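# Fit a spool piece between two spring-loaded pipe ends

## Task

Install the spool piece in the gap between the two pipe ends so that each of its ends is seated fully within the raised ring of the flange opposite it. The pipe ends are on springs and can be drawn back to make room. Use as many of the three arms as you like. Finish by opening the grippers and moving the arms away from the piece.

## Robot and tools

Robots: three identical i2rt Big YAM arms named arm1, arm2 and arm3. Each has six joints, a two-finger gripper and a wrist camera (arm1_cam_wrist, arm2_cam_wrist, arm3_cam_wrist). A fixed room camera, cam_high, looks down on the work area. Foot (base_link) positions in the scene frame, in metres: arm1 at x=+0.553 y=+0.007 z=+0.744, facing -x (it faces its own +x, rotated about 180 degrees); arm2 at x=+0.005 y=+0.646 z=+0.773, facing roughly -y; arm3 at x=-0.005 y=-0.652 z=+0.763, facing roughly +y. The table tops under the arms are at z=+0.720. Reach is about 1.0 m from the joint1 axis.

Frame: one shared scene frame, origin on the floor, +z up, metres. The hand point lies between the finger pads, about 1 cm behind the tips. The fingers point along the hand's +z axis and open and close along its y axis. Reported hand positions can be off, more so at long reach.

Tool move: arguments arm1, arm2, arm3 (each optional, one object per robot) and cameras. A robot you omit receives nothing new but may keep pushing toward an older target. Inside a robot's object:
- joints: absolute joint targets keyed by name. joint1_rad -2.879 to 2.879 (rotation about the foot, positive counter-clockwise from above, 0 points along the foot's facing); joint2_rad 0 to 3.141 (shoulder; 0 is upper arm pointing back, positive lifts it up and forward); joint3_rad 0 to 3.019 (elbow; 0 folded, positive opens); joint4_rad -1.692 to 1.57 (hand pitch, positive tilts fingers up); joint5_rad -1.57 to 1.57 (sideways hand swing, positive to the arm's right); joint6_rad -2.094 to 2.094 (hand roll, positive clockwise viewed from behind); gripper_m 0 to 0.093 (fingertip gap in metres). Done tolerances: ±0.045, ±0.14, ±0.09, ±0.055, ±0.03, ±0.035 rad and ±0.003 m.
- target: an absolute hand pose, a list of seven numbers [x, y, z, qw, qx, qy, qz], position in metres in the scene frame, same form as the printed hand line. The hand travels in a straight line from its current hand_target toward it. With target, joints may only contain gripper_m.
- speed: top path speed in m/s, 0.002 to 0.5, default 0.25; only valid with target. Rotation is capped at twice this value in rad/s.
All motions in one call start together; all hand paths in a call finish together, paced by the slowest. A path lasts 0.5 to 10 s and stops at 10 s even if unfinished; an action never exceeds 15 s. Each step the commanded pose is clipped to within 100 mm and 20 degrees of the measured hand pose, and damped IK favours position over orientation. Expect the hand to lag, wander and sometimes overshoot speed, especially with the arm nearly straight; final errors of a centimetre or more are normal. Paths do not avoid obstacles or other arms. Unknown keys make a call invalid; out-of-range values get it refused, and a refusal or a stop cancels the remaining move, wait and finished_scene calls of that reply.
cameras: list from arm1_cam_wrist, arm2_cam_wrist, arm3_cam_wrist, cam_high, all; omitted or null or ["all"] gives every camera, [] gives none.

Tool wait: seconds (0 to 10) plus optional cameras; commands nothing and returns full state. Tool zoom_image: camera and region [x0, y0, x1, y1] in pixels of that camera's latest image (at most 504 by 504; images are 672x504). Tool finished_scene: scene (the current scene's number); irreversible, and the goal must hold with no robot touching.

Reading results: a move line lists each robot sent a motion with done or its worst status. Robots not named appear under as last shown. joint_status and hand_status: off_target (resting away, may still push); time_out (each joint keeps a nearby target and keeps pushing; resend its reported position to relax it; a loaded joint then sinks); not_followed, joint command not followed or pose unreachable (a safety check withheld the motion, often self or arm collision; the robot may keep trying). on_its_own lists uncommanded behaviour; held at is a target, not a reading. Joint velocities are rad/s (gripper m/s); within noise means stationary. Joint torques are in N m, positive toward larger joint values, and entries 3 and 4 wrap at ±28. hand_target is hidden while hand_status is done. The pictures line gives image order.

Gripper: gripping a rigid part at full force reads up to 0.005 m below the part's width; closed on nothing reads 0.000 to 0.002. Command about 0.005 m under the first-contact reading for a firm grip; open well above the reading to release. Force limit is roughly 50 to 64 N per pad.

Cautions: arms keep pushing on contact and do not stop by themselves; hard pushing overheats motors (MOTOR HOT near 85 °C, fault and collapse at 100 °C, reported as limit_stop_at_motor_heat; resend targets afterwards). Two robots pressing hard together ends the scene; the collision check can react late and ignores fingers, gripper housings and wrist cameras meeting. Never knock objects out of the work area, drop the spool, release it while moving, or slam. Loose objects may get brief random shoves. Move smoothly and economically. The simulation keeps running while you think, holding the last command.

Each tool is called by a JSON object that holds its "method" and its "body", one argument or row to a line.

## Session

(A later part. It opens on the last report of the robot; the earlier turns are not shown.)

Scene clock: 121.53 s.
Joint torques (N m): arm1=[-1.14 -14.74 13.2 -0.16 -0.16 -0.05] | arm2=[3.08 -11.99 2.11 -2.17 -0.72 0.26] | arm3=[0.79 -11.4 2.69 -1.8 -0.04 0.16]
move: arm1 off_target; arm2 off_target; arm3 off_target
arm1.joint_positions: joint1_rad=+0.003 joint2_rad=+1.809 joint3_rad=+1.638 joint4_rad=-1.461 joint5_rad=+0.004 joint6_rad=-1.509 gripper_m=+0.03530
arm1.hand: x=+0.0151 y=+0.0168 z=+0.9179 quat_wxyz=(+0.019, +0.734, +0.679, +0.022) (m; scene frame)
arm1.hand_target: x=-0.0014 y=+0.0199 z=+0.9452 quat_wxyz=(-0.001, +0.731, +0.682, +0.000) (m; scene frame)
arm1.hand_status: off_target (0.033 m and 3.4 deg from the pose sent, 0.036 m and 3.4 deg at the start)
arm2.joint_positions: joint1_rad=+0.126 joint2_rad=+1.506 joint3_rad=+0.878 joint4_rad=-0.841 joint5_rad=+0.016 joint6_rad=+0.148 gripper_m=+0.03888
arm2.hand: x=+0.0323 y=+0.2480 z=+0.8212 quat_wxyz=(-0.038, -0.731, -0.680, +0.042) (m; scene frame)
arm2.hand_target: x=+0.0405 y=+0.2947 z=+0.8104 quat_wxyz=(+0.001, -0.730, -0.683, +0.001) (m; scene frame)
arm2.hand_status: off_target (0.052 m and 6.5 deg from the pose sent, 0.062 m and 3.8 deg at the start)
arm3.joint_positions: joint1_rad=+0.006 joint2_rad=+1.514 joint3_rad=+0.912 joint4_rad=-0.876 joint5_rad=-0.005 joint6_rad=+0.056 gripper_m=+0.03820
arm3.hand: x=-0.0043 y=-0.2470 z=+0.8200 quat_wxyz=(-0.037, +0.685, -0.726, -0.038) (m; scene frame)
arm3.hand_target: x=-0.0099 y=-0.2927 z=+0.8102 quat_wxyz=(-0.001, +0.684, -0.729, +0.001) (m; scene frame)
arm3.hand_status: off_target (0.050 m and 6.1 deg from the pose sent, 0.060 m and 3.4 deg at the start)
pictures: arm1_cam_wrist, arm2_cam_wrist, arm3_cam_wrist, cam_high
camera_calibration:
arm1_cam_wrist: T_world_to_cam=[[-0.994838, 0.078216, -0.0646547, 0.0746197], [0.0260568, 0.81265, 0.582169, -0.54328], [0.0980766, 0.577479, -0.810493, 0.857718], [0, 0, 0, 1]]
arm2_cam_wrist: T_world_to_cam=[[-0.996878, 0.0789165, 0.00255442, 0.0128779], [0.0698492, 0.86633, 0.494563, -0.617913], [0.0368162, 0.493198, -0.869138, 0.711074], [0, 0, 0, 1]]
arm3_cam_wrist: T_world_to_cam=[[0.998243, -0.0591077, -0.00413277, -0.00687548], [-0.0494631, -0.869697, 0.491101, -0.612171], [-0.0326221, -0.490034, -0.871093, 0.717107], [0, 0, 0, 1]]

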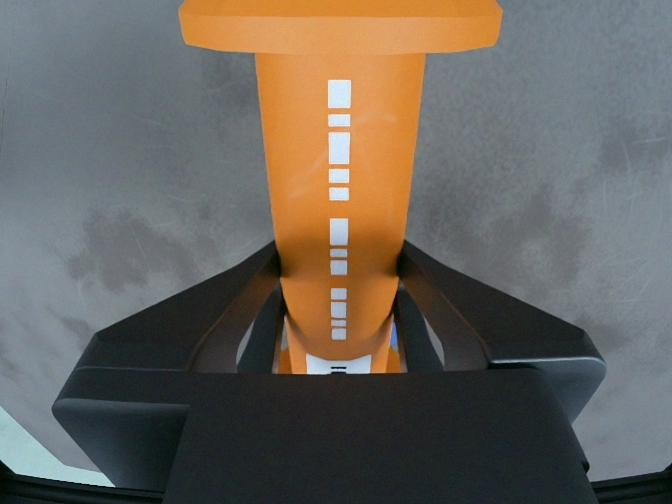

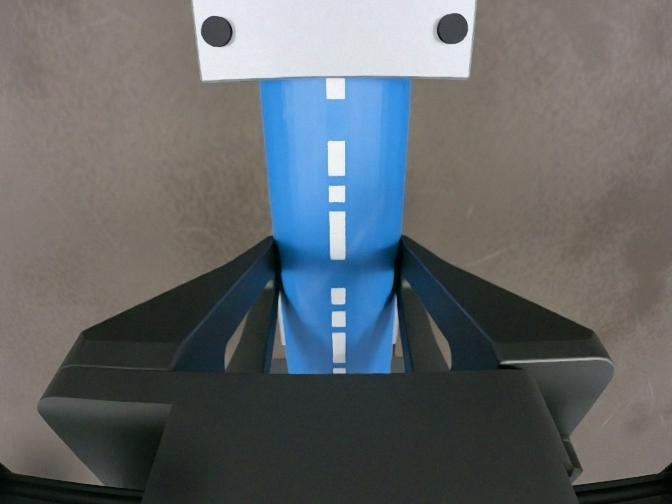

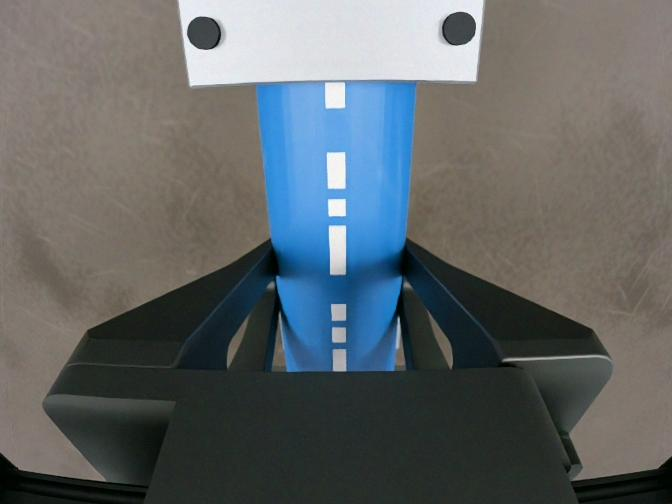

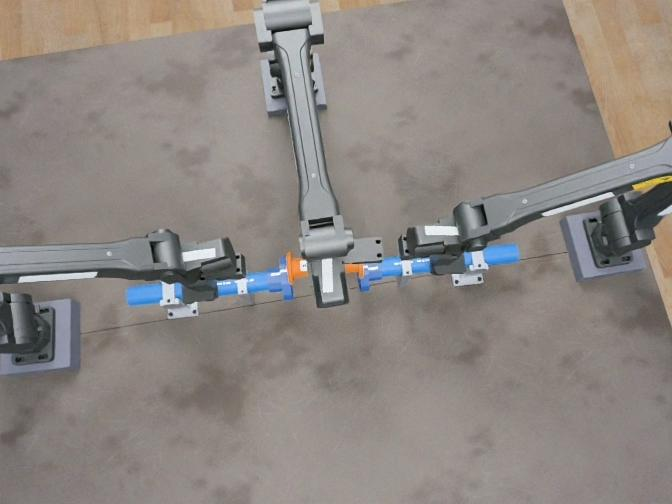

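{"method": "move", "body": {
  "arm2": {"target":[0.0455,0.338,0.811,0,0.7297,0.6838,0],"speed":0.06},
  "arm3": {"target":[-0.0140,-0.336,0.811,0,0.6839,-0.7296,0],"speed":0.06}
}}

{"method": "zoom_image", "body": {
  "camera": "cam_high",
  "region": [230, 220, 430, 320]
}}

Scene clock: 129.47 s.
Joint torques (N m): arm1=[-1.08 -14.74 13.2 -0.17 -0.16 -0.06] | arm2=[3.72 -13.33 0.03 -3.96 -0.97 0.34] | arm3=[0.79 -12.51 0.54 -3.54 -0.09 0.18]
Heat: arm1: hottest joint3_rad 41 °C; arm2: hottest joint3_rad 36 °C; arm3: hottest joint3_rad 34 °C.
move: arm2 off_target; arm3 off_target
arm1.joint_positions: joint1_rad=+0.003 joint2_rad=+1.809 joint3_rad=+1.638 joint4_rad=-1.461 joint5_rad=+0.004 joint6_rad=-1.510 gripper_m=+0.03530
arm1.hand: x=+0.0151 y=+0.0168 z=+0.9179 quat_wxyz=(+0.019, +0.733, +0.679, +0.022) (m; scene frame)
arm2.joint_positions: joint1_rad=+0.134 joint2_rad=+1.452 joint3_rad=+0.809 joint4_rad=-0.774 joint5_rad=+0.024 joint6_rad=+0.155 gripper_m=+0.03888
arm2.hand: x=+0.0329 y=+0.2594 z=+0.8200 quat_wxyz=(-0.056, -0.730, -0.678, +0.062) (m; scene frame)
arm2.hand_target: x=+0.0417 y=+0.3290 z=+0.8076 quat_wxyz=(+0.001, -0.730, -0.683, +0.002) (m; scene frame)
arm2.hand_status: off_target (0.080 m and 9.6 deg from the pose sent, 0.092 m and 6.5 deg at the start)
arm3.joint_positions: joint1_rad=+0.009 joint2_rad=+1.461 joint3_rad=+0.842 joint4_rad=-0.811 joint5_rad=-0.002 joint6_rad=+0.058 gripper_m=+0.03820
arm3.hand: x=-0.0048 y=-0.2591 z=+0.8178 quat_wxyz=(-0.055, +0.684, -0.725, -0.055) (m; scene frame)
arm3.hand_target: x=-0.0116 y=-0.3270 z=+0.8070 quat_wxyz=(-0.001, +0.684, -0.730, +0.001) (m; scene frame)
arm3.hand_status: off_target (0.078 m and 8.9 deg from the pose sent, 0.090 m and 6.1 deg at the start)
pictures: arm1_cam_wrist, arm2_cam_wrist, arm3_cam_wrist, cam_high
camera_calibration:
arm1_cam_wrist: T_world_to_cam=[[-0.994897, 0.0774554, -0.0646597, 0.074638], [0.025437, 0.812696, 0.582132, -0.543238], [0.097638, 0.577517, -0.810519, 0.857748], [0, 0, 0, 1]]
arm2_cam_wrist: T_world_to_cam=[[-0.996802, 0.0799099, 0.00107775, 0.0134892], [0.0719384, 0.891328, 0.447616, -0.595336], [0.0348083, 0.446262, -0.894225, 0.737276], [0, 0, 0, 1]]
arm3_cam_wrist: T_world_to_cam=[[0.998294, -0.0582722, -0.00370219, -0.00725089], [-0.0504333, -0.892481, 0.448257, -0.592443], [-0.029425, -0.447306, -0.893897, 0.738946], [0, 0, 0, 1]]

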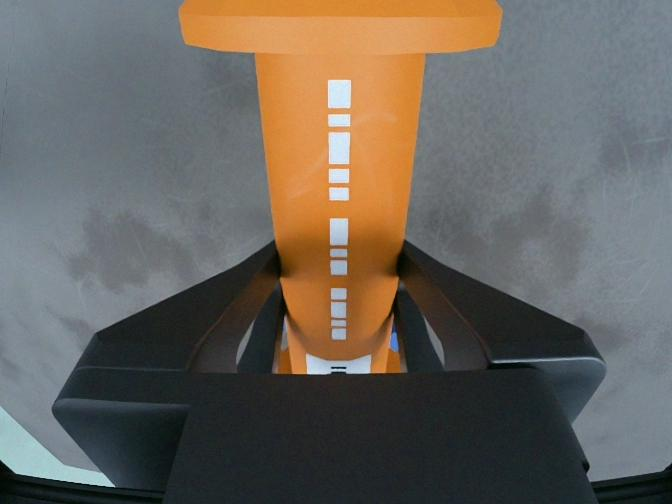

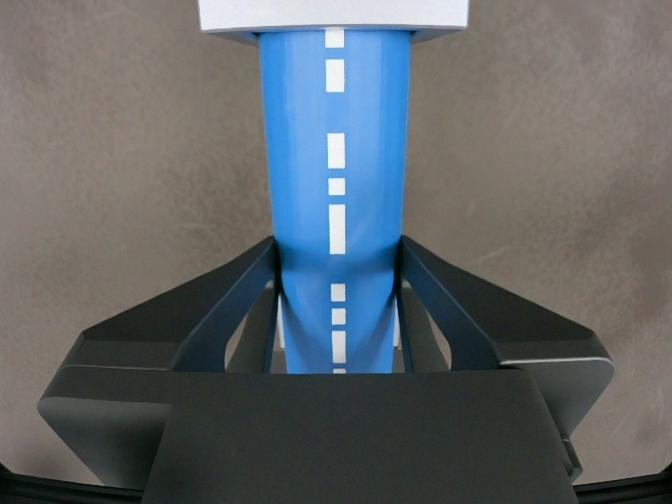

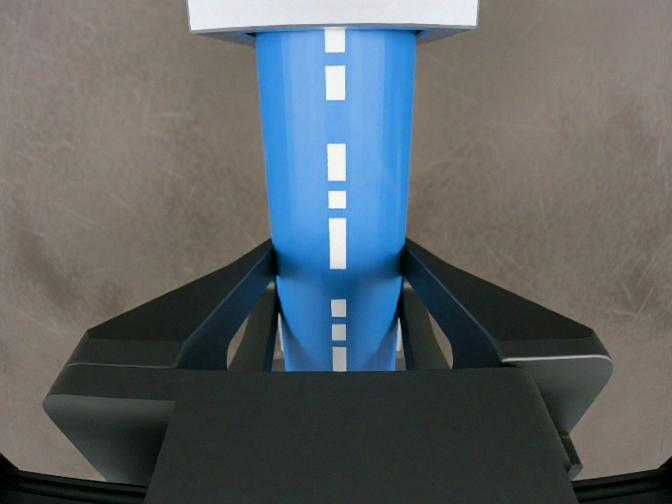

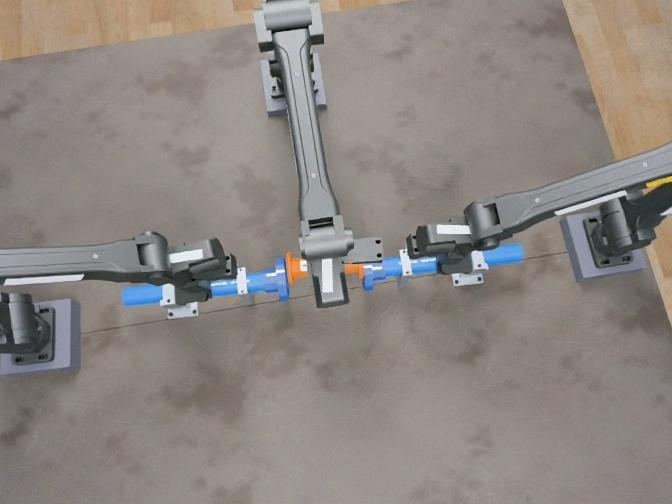

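Scaled by 2.520 from the camera's 672x504 image, which has a finer 960x720 frame.

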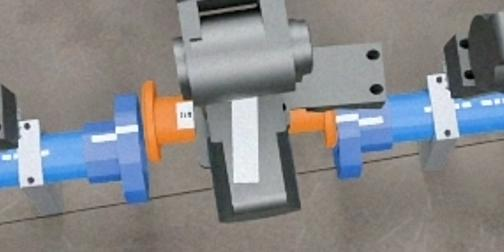

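{"method": "move", "body": {
  "arm1": {"target":[0.001,0.020,0.945,0.0,0.7314,0.6820,0.0],"speed":0.1},
  "arm2": {"target":[0.0475,0.368,0.811,0,0.7297,0.6838,0],"speed":0.06},
  "arm3": {"target":[-0.0160,-0.366,0.811,0,0.6839,-0.7296,0],"speed":0.06}
}}

{"method": "zoom_image", "body": {
  "camera": "cam_high",
  "region": [230, 220, 430, 320]
}}

Scene clock: 148.47 s.
Joint torques (N m): arm1=[-1.14 -15.38 12.16 -0.01 -0.16 -0.06] | arm2=[4.07 -14.33 -1.48 -5.05 -1.12 0.38] | arm3=[0.73 -13.68 -1.26 -4.45 -0.19 0.27]
move: arm1 off_target; arm2 off_target; arm3 off_target
arm1.joint_positions: joint1_rad=+0.003 joint2_rad=+1.809 joint3_rad=+1.638 joint4_rad=-1.461 joint5_rad=+0.004 joint6_rad=-1.510 gripper_m=+0.03530
arm1.hand: x=+0.0151 y=+0.0168 z=+0.9179 quat_wxyz=(+0.019, +0.733, +0.679, +0.022) (m; scene frame)
arm1.hand_target: x=+0.0023 y=+0.0199 z=+0.9452 quat_wxyz=(-0.001, +0.731, +0.682, +0.000) (m; scene frame)
arm1.hand_status: off_target (0.031 m and 3.4 deg from the pose sent, 0.031 m and 3.4 deg at the start)
arm2.joint_positions: joint1_rad=+0.139 joint2_rad=+1.419 joint3_rad=+0.769 joint4_rad=-0.735 joint5_rad=+0.029 joint6_rad=+0.160 gripper_m=+0.03888
arm2.hand: x=+0.0334 y=+0.2660 z=+0.8197 quat_wxyz=(-0.068, -0.729, -0.677, +0.073) (m; scene frame)
arm2.hand_target: x=+0.0419 y=+0.3502 z=+0.8047 quat_wxyz=(+0.002, -0.730, -0.683, +0.003) (m; scene frame)
arm2.hand_status: off_target (0.103 m and 11.4 deg from the pose sent, 0.110 m and 9.6 deg at the start; pose on its path clipped on 18 of 35 steps)
arm3.joint_positions: joint1_rad=+0.012 joint2_rad=+1.426 joint3_rad=+0.799 joint4_rad=-0.769 joint5_rad=+0.001 joint6_rad=+0.060 gripper_m=+0.03820
arm3.hand: x=-0.0054 y=-0.2659 z=+0.8174 quat_wxyz=(-0.067, +0.684, -0.724, -0.066) (m; scene frame)
arm3.hand_target: x=-0.0126 y=-0.3502 z=+0.8035 quat_wxyz=(-0.002, +0.684, -0.729, +0.001) (m; scene frame)
arm3.hand_status: off_target (0.101 m and 10.8 deg from the pose sent, 0.108 m and 8.9 deg at the start; pose on its path clipped on 17 of 35 steps)
pictures: arm1_cam_wrist, arm2_cam_wrist, arm3_cam_wrist, cam_high
camera_calibration:
arm1_cam_wrist: T_world_to_cam=[[-0.994897, 0.0774554, -0.0646597, 0.074638], [0.025437, 0.812696, 0.582132, -0.543238], [0.097638, 0.577517, -0.810519, 0.857748], [0, 0, 0, 1]]
arm2_cam_wrist: T_world_to_cam=[[-0.996773, 0.0802725, -0.000139605, 0.014354], [0.0728373, 0.905175, 0.418751, -0.581136], [0.0337406, 0.41739, -0.908101, 0.753151], [0, 0, 0, 1]]
arm3_cam_wrist: T_world_to_cam=[[0.998356, -0.0572226, -0.00328975, -0.00713632], [-0.0506233, -0.907226, 0.417587, -0.577276], [-0.0268799, -0.416734, -0.908631, 0.755729], [0, 0, 0, 1]]

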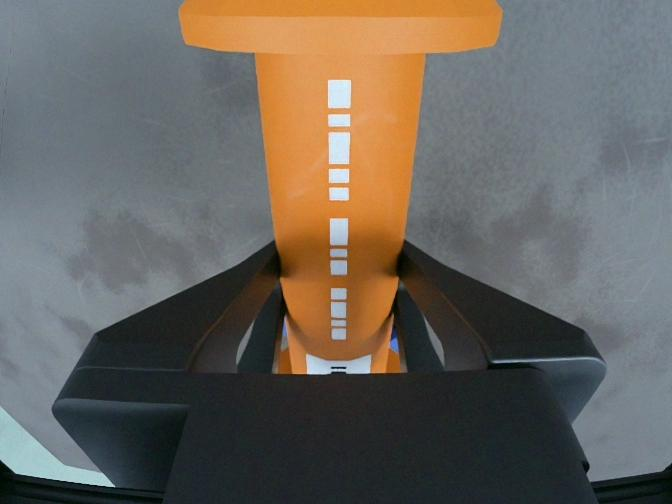

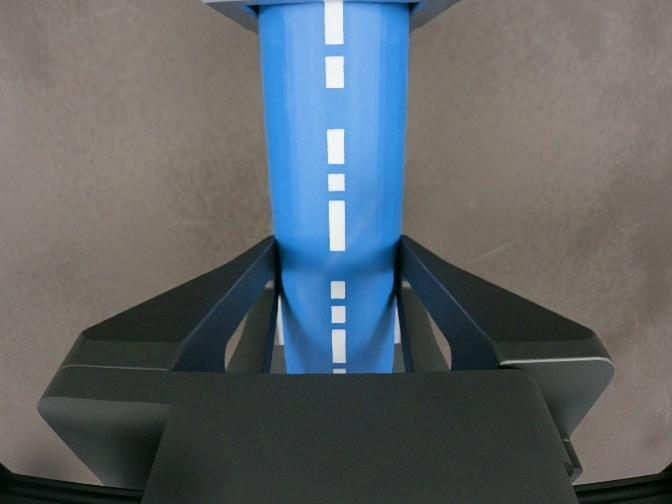

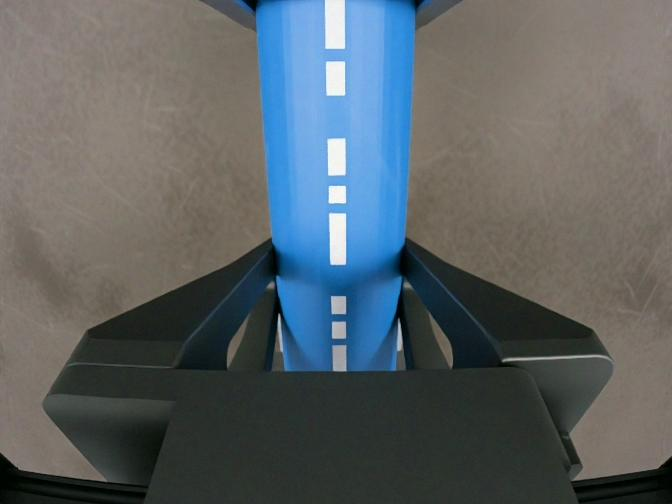

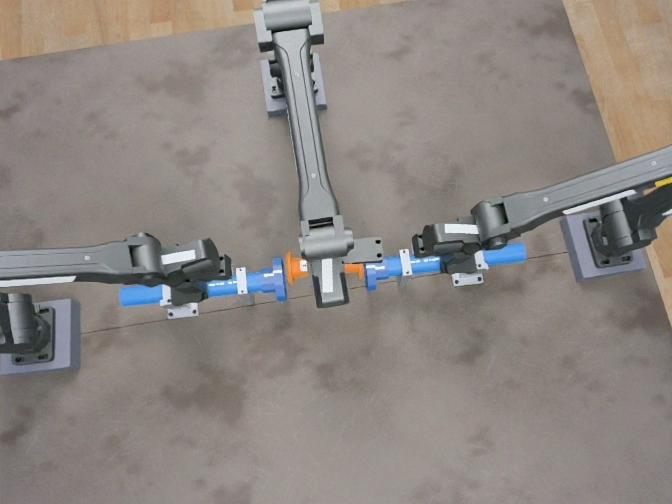

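Scaled by 2.520 from the camera's 672x504 image, which has a finer 960x720 frame.

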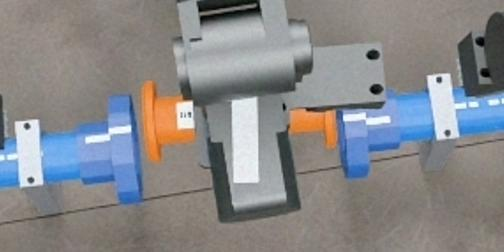

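{"method": "move", "body": {
  "arm1": {"target":[0.004,0.020,0.872,0.0,0.7314,0.6820,0.0],"speed":0.12}
}}

{"method": "zoom_image", "body": {
  "camera": "cam_high",
  "region": [230, 220, 430, 320]
}}

Scene clock: 152.53 s.
Joint torques (N m): arm1=[-1.14 -15.68 9.06 0.77 -0.16 -0.05] | arm2=[4.19 -14.27 -1.48 -5.01 -1.12 0.39] | arm3=[1.26 -13.22 -1.36 -4.33 -0.18 0.24]
move: arm1 off_target
arm1.joint_positions: joint1_rad=+0.003 joint2_rad=+1.844 joint3_rad=+1.525 joint4_rad=-1.297 joint5_rad=+0.004 joint6_rad=-1.510 gripper_m=+0.03530
arm1.hand: x=+0.0124 y=+0.0168 z=+0.8574 quat_wxyz=(+0.014, +0.734, +0.679, +0.016) (m; scene frame)
arm1.hand_target: x=+0.0043 y=+0.0199 z=+0.8720 quat_wxyz=(+0.000, +0.731, +0.682, +0.000) (m; scene frame)
arm1.hand_status: off_target (0.017 m and 2.5 deg from the pose sent, 0.047 m and 3.4 deg at the start)
arm2.joint_positions: joint1_rad=+0.139 joint2_rad=+1.418 joint3_rad=+0.769 joint4_rad=-0.735 joint5_rad=+0.029 joint6_rad=+0.160 gripper_m=+0.03888
arm2.hand: x=+0.0334 y=+0.2659 z=+0.8199 quat_wxyz=(-0.068, -0.729, -0.677, +0.073) (m; scene frame)
arm3: as last shown
arm3.hand: x=-0.0053 y=-0.2660 z=+0.8174 quat_wxyz=(-0.067, +0.684, -0.724, -0.066) (m; scene frame)
pictures: arm1_cam_wrist, arm2_cam_wrist, arm3_cam_wrist, cam_high
camera_calibration:
arm1_cam_wrist: T_world_to_cam=[[-0.995823, 0.0774809, -0.0483141, 0.0540962], [0.0349915, 0.812546, 0.581846, -0.507839], [0.0843394, 0.577725, -0.811863, 0.810305], [0, 0, 0, 1]]
arm2_cam_wrist: T_world_to_cam=[[-0.996773, 0.0802703, -0.000268068, 0.0144813], [0.072807, 0.905493, 0.418068, -0.580614], [0.0338012, 0.4167, -0.908416, 0.753783], [0, 0, 0, 1]]
arm3_cam_wrist: T_world_to_cam=[[0.998353, -0.0572904, -0.00293845, -0.00751003], [-0.050842, -0.907382, 0.41722, -0.577074], [-0.026569, -0.416384, -0.908801, 0.75596], [0, 0, 0, 1]]

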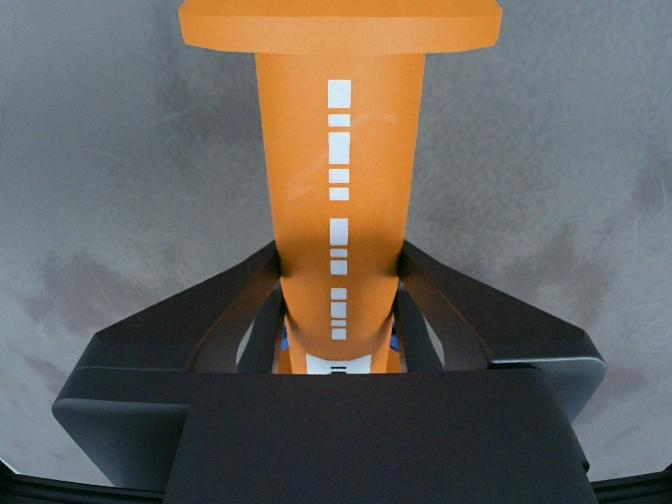

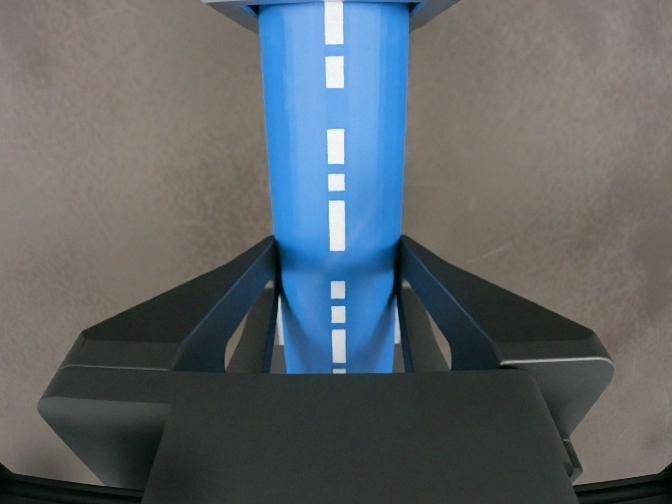

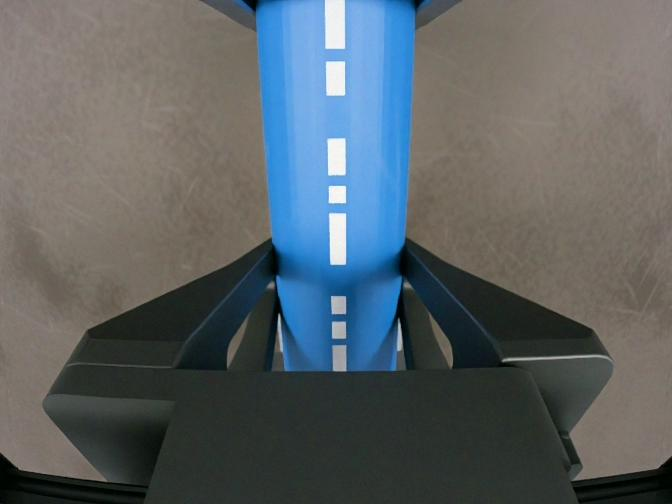

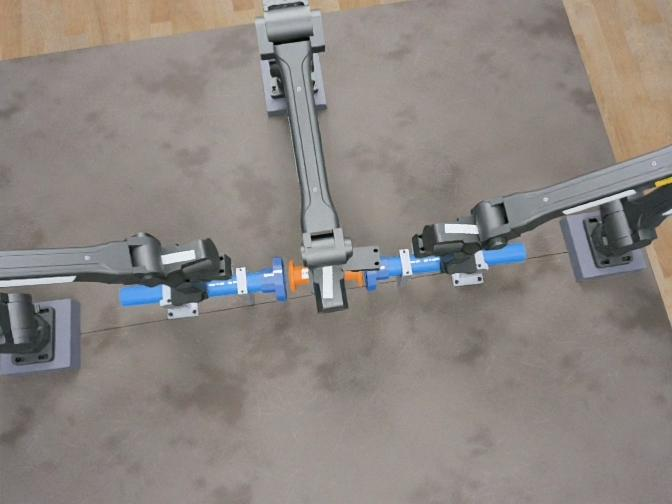

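Scaled by 2.520 from the camera's 672x504 image, which has a finer 960x720 frame.

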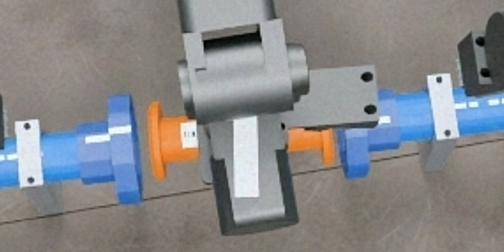

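{"method": "move", "body": {
  "arm1": {"target":[0.006,0.020,0.831,0.0,0.7314,0.6820,0.0],"speed":0.08}
}}

{"method": "zoom_image", "body": {
  "camera": "cam_high",
  "region": [260, 230, 400, 310]
}}

Scene clock: 174.63 s.
Joint torques (N m): arm1=[-1.14 -15.33 8.65 0.79 -0.17 -0.05] | arm2=[4.13 -14.27 -1.47 -5.01 -1.12 0.39] | arm3=[1.03 -13.1 -1.33 -4.14 -0.18 0.23]
move: arm1 off_target
arm1.joint_positions: joint1_rad=+0.003 joint2_rad=+1.869 joint3_rad=+1.457 joint4_rad=-1.197 joint5_rad=+0.004 joint6_rad=-1.510 gripper_m=+0.03530
arm1.hand: x=+0.0146 y=+0.0167 z=+0.8198 quat_wxyz=(+0.011, +0.733, +0.680, +0.014) (m; scene frame)
arm1.hand_target: x=+0.0062 y=+0.0199 z=+0.8312 quat_wxyz=(+0.000, +0.731, +0.682, +0.000) (m; scene frame)
arm1.hand_status: off_target (0.015 m and 2.1 deg from the pose sent, 0.027 m and 2.5 deg at the start)
arm2.joint_positions: joint1_rad=+0.139 joint2_rad=+1.418 joint3_rad=+0.769 joint4_rad=-0.735 joint5_rad=+0.030 joint6_rad=+0.160 gripper_m=+0.03888
arm2.hand: x=+0.0333 y=+0.2659 z=+0.8199 quat_wxyz=(-0.068, -0.729, -0.677, +0.073) (m; scene frame)
arm3: as last shown
pictures: arm1_cam_wrist, arm2_cam_wrist, arm3_cam_wrist, cam_high
camera_calibration:
arm1_cam_wrist: T_world_to_cam=[[-0.996144, 0.0771094, -0.04185, 0.0491939], [0.0384571, 0.812509, 0.581679, -0.485866], [0.0788564, 0.577826, -0.812341, 0.780047], [0, 0, 0, 1]]
arm2_cam_wrist: T_world_to_cam=[[-0.996767, 0.0803448, 0.00010062, 0.0140943], [0.0730305, 0.905502, 0.418011, -0.580568], [0.0334939, 0.416667, -0.908442, 0.75383], [0, 0, 0, 1]]
arm3_cam_wrist: T_world_to_cam=[[0.998353, -0.0572904, -0.00293845, -0.00751003], [-0.050842, -0.907382, 0.41722, -0.577074], [-0.026569, -0.416384, -0.908801, 0.75596], [0, 0, 0, 1]]

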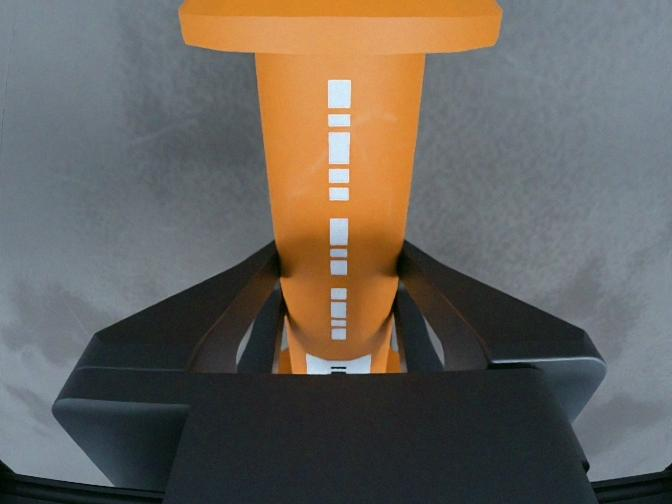

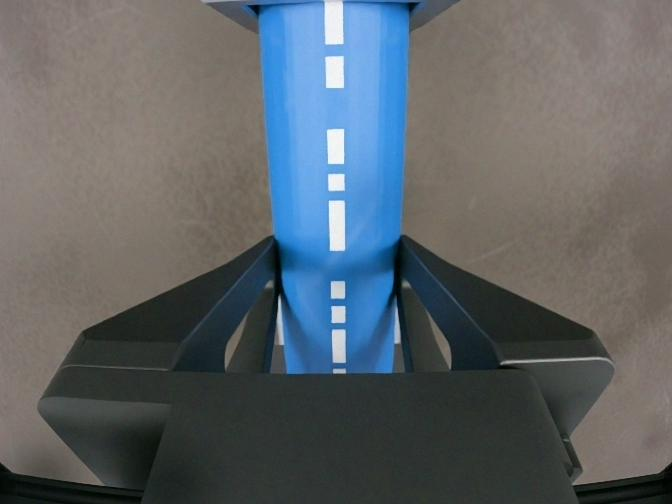

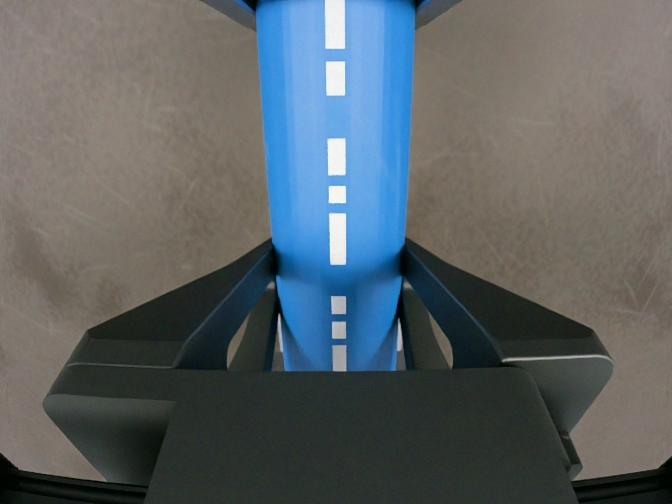

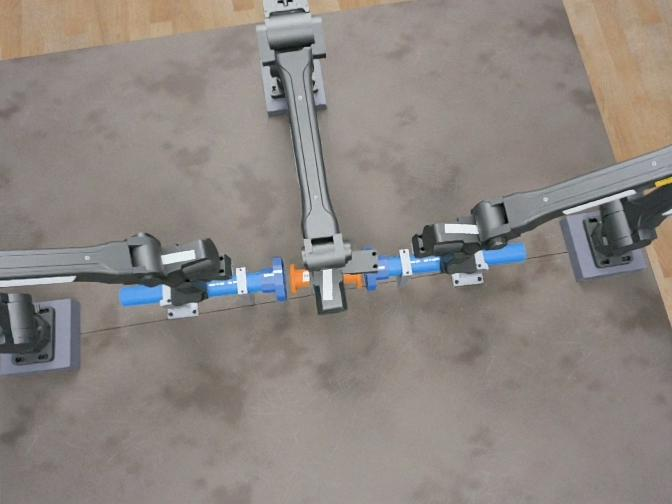

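Scaled by 3.600 from the camera's 672x504 image, which has a finer 960x720 frame.

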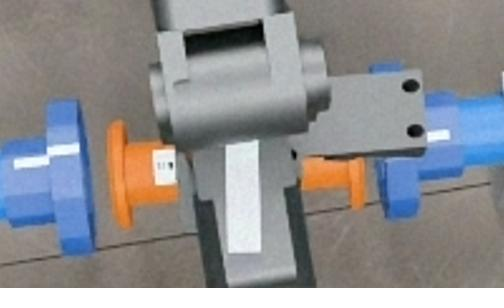

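{"method": "zoom_image", "body": {
  "camera": "cam_high",
  "region": [335, 235, 395, 300]
}}

{"method": "zoom_image", "body": {
  "camera": "cam_high",
  "region": [260, 245, 320, 310]
}}

Scaled by 7.754 from the camera's 672x504 image, which has a finer 960x720 frame.

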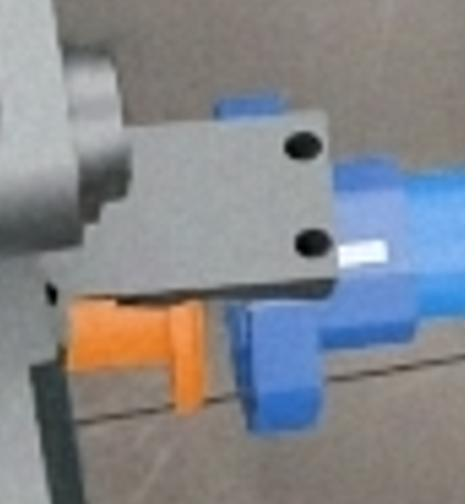

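Scaled by 7.754 from the camera's 672x504 image, which has a finer 960x720 frame.

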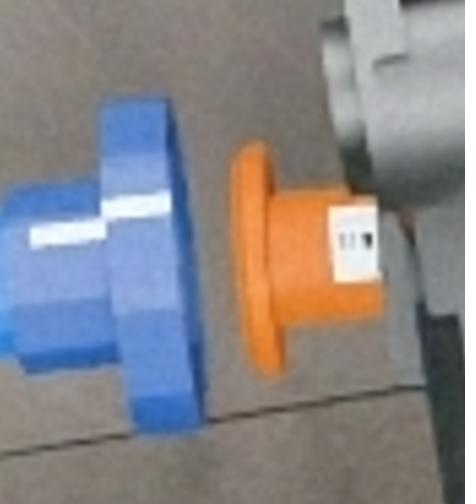

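{"method": "move", "body": {
  "arm1": {"target":[0.010,0.020,0.831,0.0,0.7114,0.7028,0.0],"speed":0.08},
  "cameras": ["cam_high","arm1_cam_wrist"]
}}

{"method": "zoom_image", "body": {
  "camera": "cam_high",
  "region": [335, 235, 395, 300]
}}

{"method": "zoom_image", "body": {
  "camera": "cam_high",
  "region": [260, 245, 320, 310]
}}

Scene clock: 192.23 s.
Joint torques (N m): arm1=[-1.14 -15.97 8.38 0.76 -0.16 -0.07] | arm2=[4.13 -14.21 -1.47 -5.01 -1.12 0.39] | arm3=[1.2 -14.15 -1.07 -4.27 -0.2 0.24]
move: arm1 off_target
arm1.joint_positions: joint1_rad=+0.003 joint2_rad=+1.869 joint3_rad=+1.445 joint4_rad=-1.192 joint5_rad=+0.004 joint6_rad=-1.567 gripper_m=+0.03530
arm1.hand: x=+0.0182 y=+0.0167 z=+0.8157 quat_wxyz=(+0.014, +0.714, +0.700, +0.016) (m; scene frame)
arm1.hand_target: x=+0.0102 y=+0.0199 z=+0.8312 quat_wxyz=(+0.000, +0.711, +0.703, +0.000) (m; scene frame)
arm1.hand_status: off_target (0.018 m and 2.5 deg from the pose sent, 0.013 m and 4.2 deg at the start)
arm2, arm3: as last shown
pictures: arm1_cam_wrist, cam_high
camera_calibration:
arm1_cam_wrist: T_world_to_cam=[[-0.998602, 0.0199552, -0.048946, 0.0593095], [-0.0121426, 0.814628, 0.579857, -0.481221], [0.0514439, 0.579641, -0.813247, 0.777706], [0, 0, 0, 1]]

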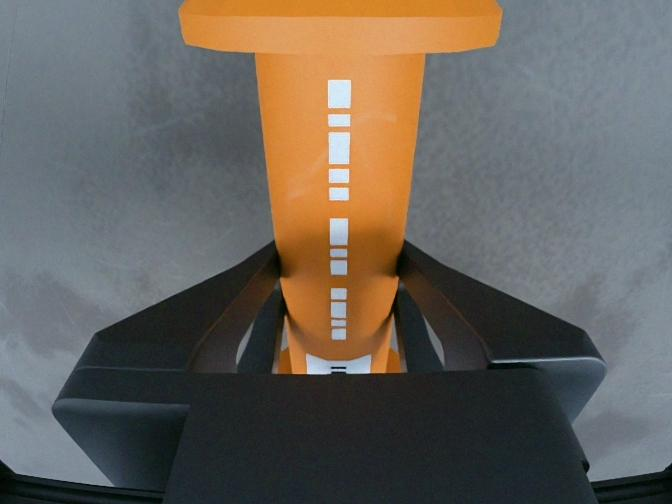

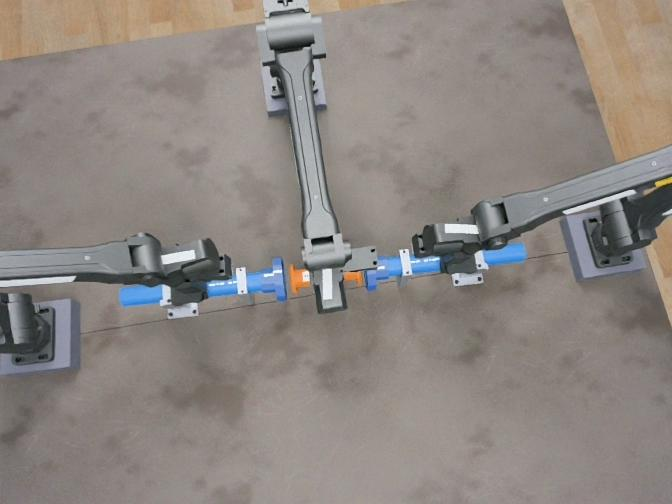

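Scaled by 7.754 from the camera's 672x504 image, which has a finer 960x720 frame.

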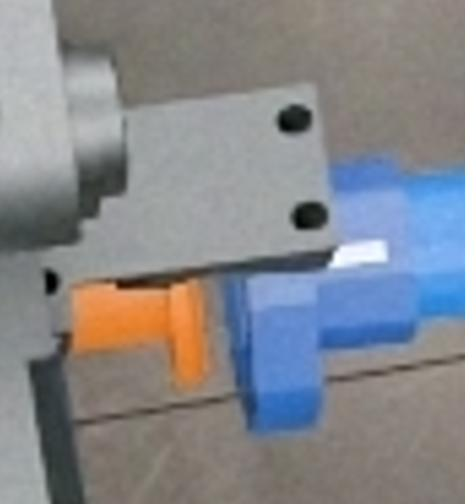

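Scaled by 7.754 from the camera's 672x504 image, which has a finer 960x720 frame.

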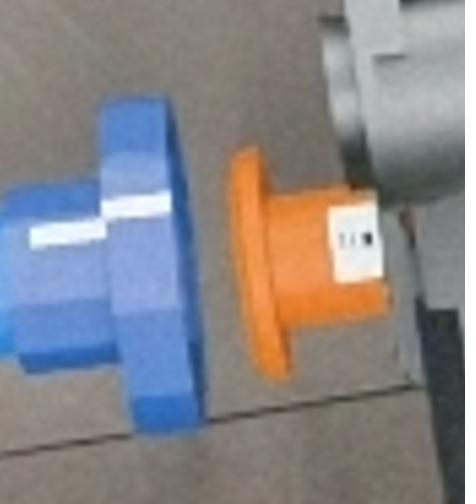

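{"method": "move", "body": {
  "arm1": {"target":[0.0115,0.020,0.833,0.0,0.7134,0.7008,0.0],"speed":0.08},
  "arm2": {"target":[0.0425,0.315,0.811,0,0.7297,0.6838,0],"speed":0.05},
  "arm3": {"target":[-0.0110,-0.315,0.811,0,0.6839,-0.7296,0],"speed":0.05},
  "cameras": ["cam_high","arm1_cam_wrist"]
}}

{"method": "zoom_image", "body": {
  "camera": "cam_high",
  "region": [335, 235, 395, 300]
}}

{"method": "zoom_image", "body": {
  "camera": "cam_high",
  "region": [260, 245, 320, 310]
}}

Scene clock: 201.40 s.
Joint torques (N m): arm1=[-1.26 -16.32 8.35 0.62 -0.16 0] | arm2=[2.61 -10.52 3.97 -4.4 -1.34 0.21] | arm3=[0.73 -9.47 4 -3.78 -0.24 0.12]
move: arm1 off_target; arm2 off_target; arm3 off_target
arm1.joint_positions: joint1_rad=+0.003 joint2_rad=+1.869 joint3_rad=+1.443 joint4_rad=-1.192 joint5_rad=+0.004 joint6_rad=-1.568 gripper_m=+0.03530
arm1.hand: x=+0.0192 y=+0.0167 z=+0.8148 quat_wxyz=(+0.015, +0.713, +0.700, +0.017) (m; scene frame)
arm1.hand_target: x=+0.0118 y=+0.0199 z=+0.8331 quat_wxyz=(+0.000, +0.713, +0.701, +0.000) (m; scene frame)
arm1.hand_status: off_target (0.020 m and 2.6 deg from the pose sent, 0.019 m and 2.5 deg at the start)
arm2.joint_positions: joint1_rad=+0.139 joint2_rad=+1.452 joint3_rad=+0.813 joint4_rad=-0.772 joint5_rad=+0.031 joint6_rad=+0.160 gripper_m=+0.03888
arm2.hand: x=+0.0339 y=+0.2571 z=+0.8214 quat_wxyz=(-0.057, -0.730, -0.678, +0.065) (m; scene frame)
arm2.hand_target: x=+0.0408 y=+0.3103 z=+0.8111 quat_wxyz=(-0.001, -0.730, -0.683, +0.003) (m; scene frame)
arm2.hand_status: off_target (0.060 m and 10.0 deg from the pose sent, 0.051 m and 11.5 deg at the start)
arm3.joint_positions: joint1_rad=+0.012 joint2_rad=+1.461 joint3_rad=+0.847 joint4_rad=-0.805 joint5_rad=+0.001 joint6_rad=+0.060 gripper_m=+0.03820
arm3.hand: x=-0.0054 y=-0.2555 z=+0.8199 quat_wxyz=(-0.059, +0.684, -0.724, -0.058) (m; scene frame)
arm3.hand_target: x=-0.0100 y=-0.3098 z=+0.8105 quat_wxyz=(-0.002, +0.684, -0.730, -0.001) (m; scene frame)
arm3.hand_status: off_target (0.060 m and 9.5 deg from the pose sent, 0.050 m and 10.8 deg at the start)
pictures: arm1_cam_wrist, cam_high
camera_calibration:
arm1_cam_wrist: T_world_to_cam=[[-0.998483, 0.0191885, -0.0516153, 0.0625237], [-0.0143141, 0.814661, 0.57976, -0.480551], [0.0531737, 0.579619, -0.813151, 0.776817], [0, 0, 0, 1]]

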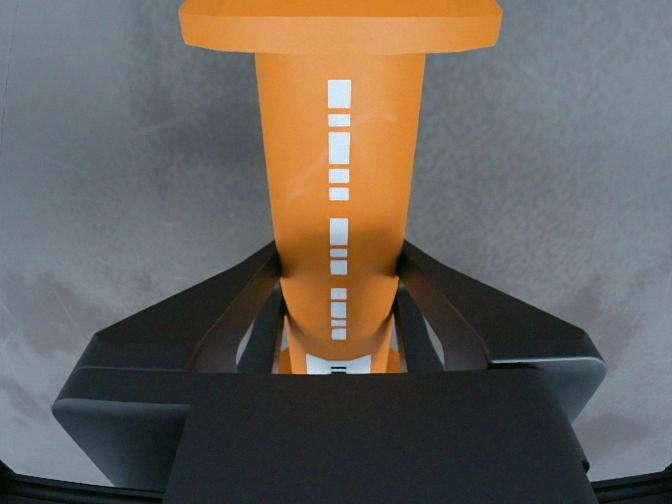

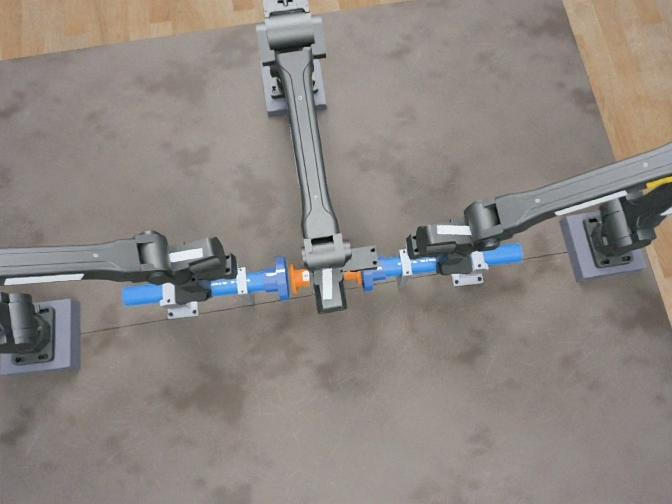

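Scaled by 7.754 from the camera's 672x504 image, which has a finer 960x720 frame.

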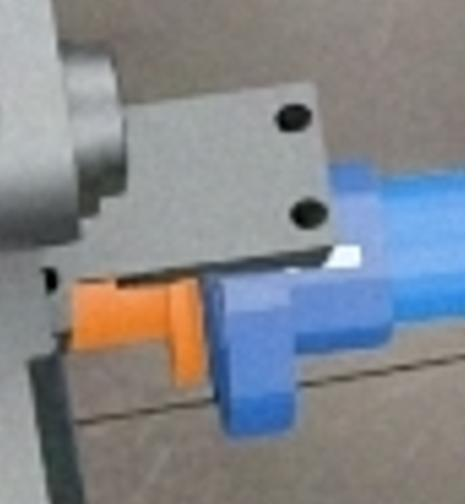

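Scaled by 7.754 from the camera's 672x504 image, which has a finer 960x720 frame.

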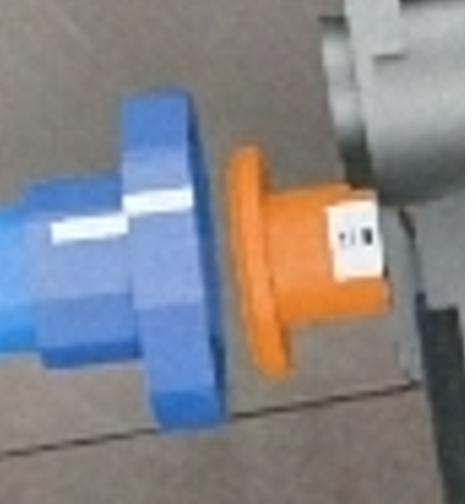

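{"method": "move", "body": {
  "arm1": {"target":[0.0150,0.020,0.839,0.0,0.7164,0.6977,0.0],"speed":0.08},
  "cameras": ["cam_high"]
}}

{"method": "zoom_image", "body": {
  "camera": "cam_high",
  "region": [335, 235, 395, 300]
}}

{"method": "zoom_image", "body": {
  "camera": "cam_high",
  "region": [260, 245, 320, 310]
}}

Scene clock: 207.57 s.
Joint torques (N m): arm1=[-1.2 -17.03 8.38 0.21 -0.17 0.11] | arm2=[2.55 -10.34 3.95 -4.33 -1.34 0.21] | arm3=[0.44 -10.46 4.29 -3.84 -0.32 0.13]
move: arm1 off_target
arm1.joint_positions: joint1_rad=+0.003 joint2_rad=+1.866 joint3_rad=+1.438 joint4_rad=-1.192 joint5_rad=+0.003 joint6_rad=-1.568 gripper_m=+0.03530
arm1.hand: x=+0.0210 y=+0.0166 z=+0.8149 quat_wxyz=(+0.016, +0.713, +0.700, +0.017) (m; scene frame)
arm1.hand_target: x=+0.0154 y=+0.0199 z=+0.8387 quat_wxyz=(+0.000, +0.716, +0.698, +0.000) (m; scene frame)
arm1.hand_status: off_target (0.025 m and 2.7 deg from the pose sent, 0.025 m and 2.6 deg at the start)
arm2: as last shown
arm2.joint_positions: joint1_rad=+0.139 joint2_rad=+1.453 joint3_rad=+0.814 joint4_rad=-0.773 joint5_rad=+0.031 joint6_rad=+0.160 gripper_m=+0.03888
arm2.hand: x=+0.0339 y=+0.2570 z=+0.8214 quat_wxyz=(-0.057, -0.730, -0.678, +0.065) (m; scene frame)
arm3.joint_positions: joint1_rad=+0.012 joint2_rad=+1.461 joint3_rad=+0.847 joint4_rad=-0.806 joint5_rad=+0.001 joint6_rad=+0.060 gripper_m=+0.03820
arm3.hand: x=-0.0054 y=-0.2554 z=+0.8200 quat_wxyz=(-0.059, +0.684, -0.724, -0.058) (m; scene frame)
pictures: cam_high

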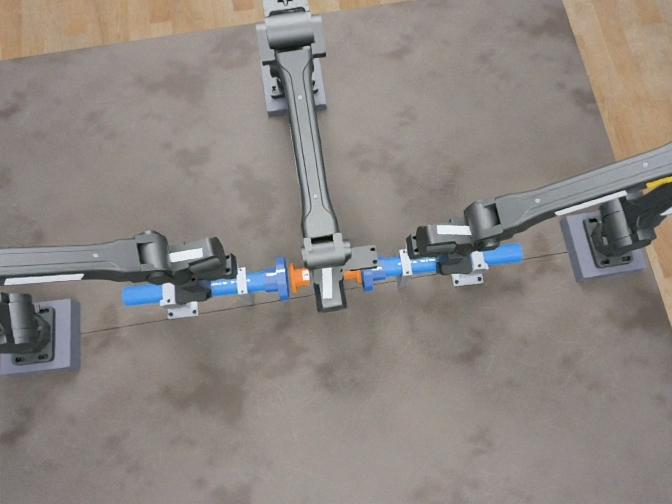

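Scaled by 7.754 from the camera's 672x504 image, which has a finer 960x720 frame.

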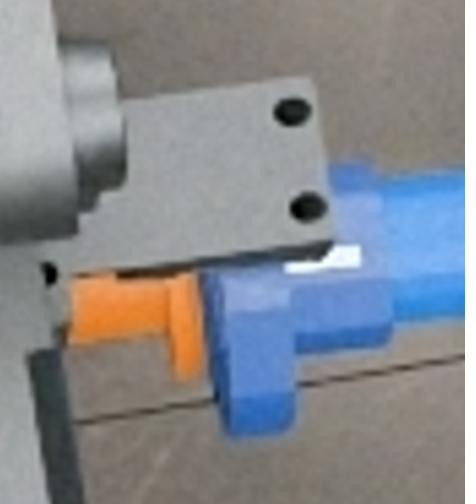

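Scaled by 7.754 from the camera's 672x504 image, which has a finer 960x720 frame.

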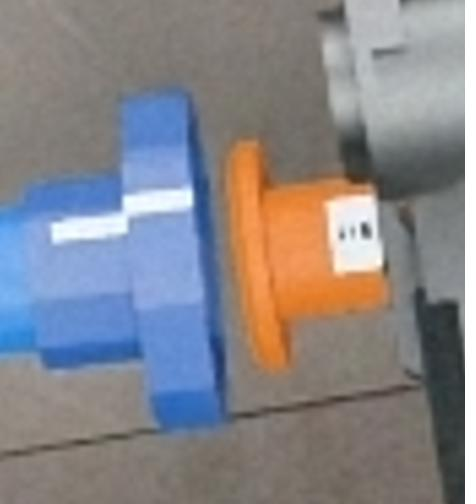

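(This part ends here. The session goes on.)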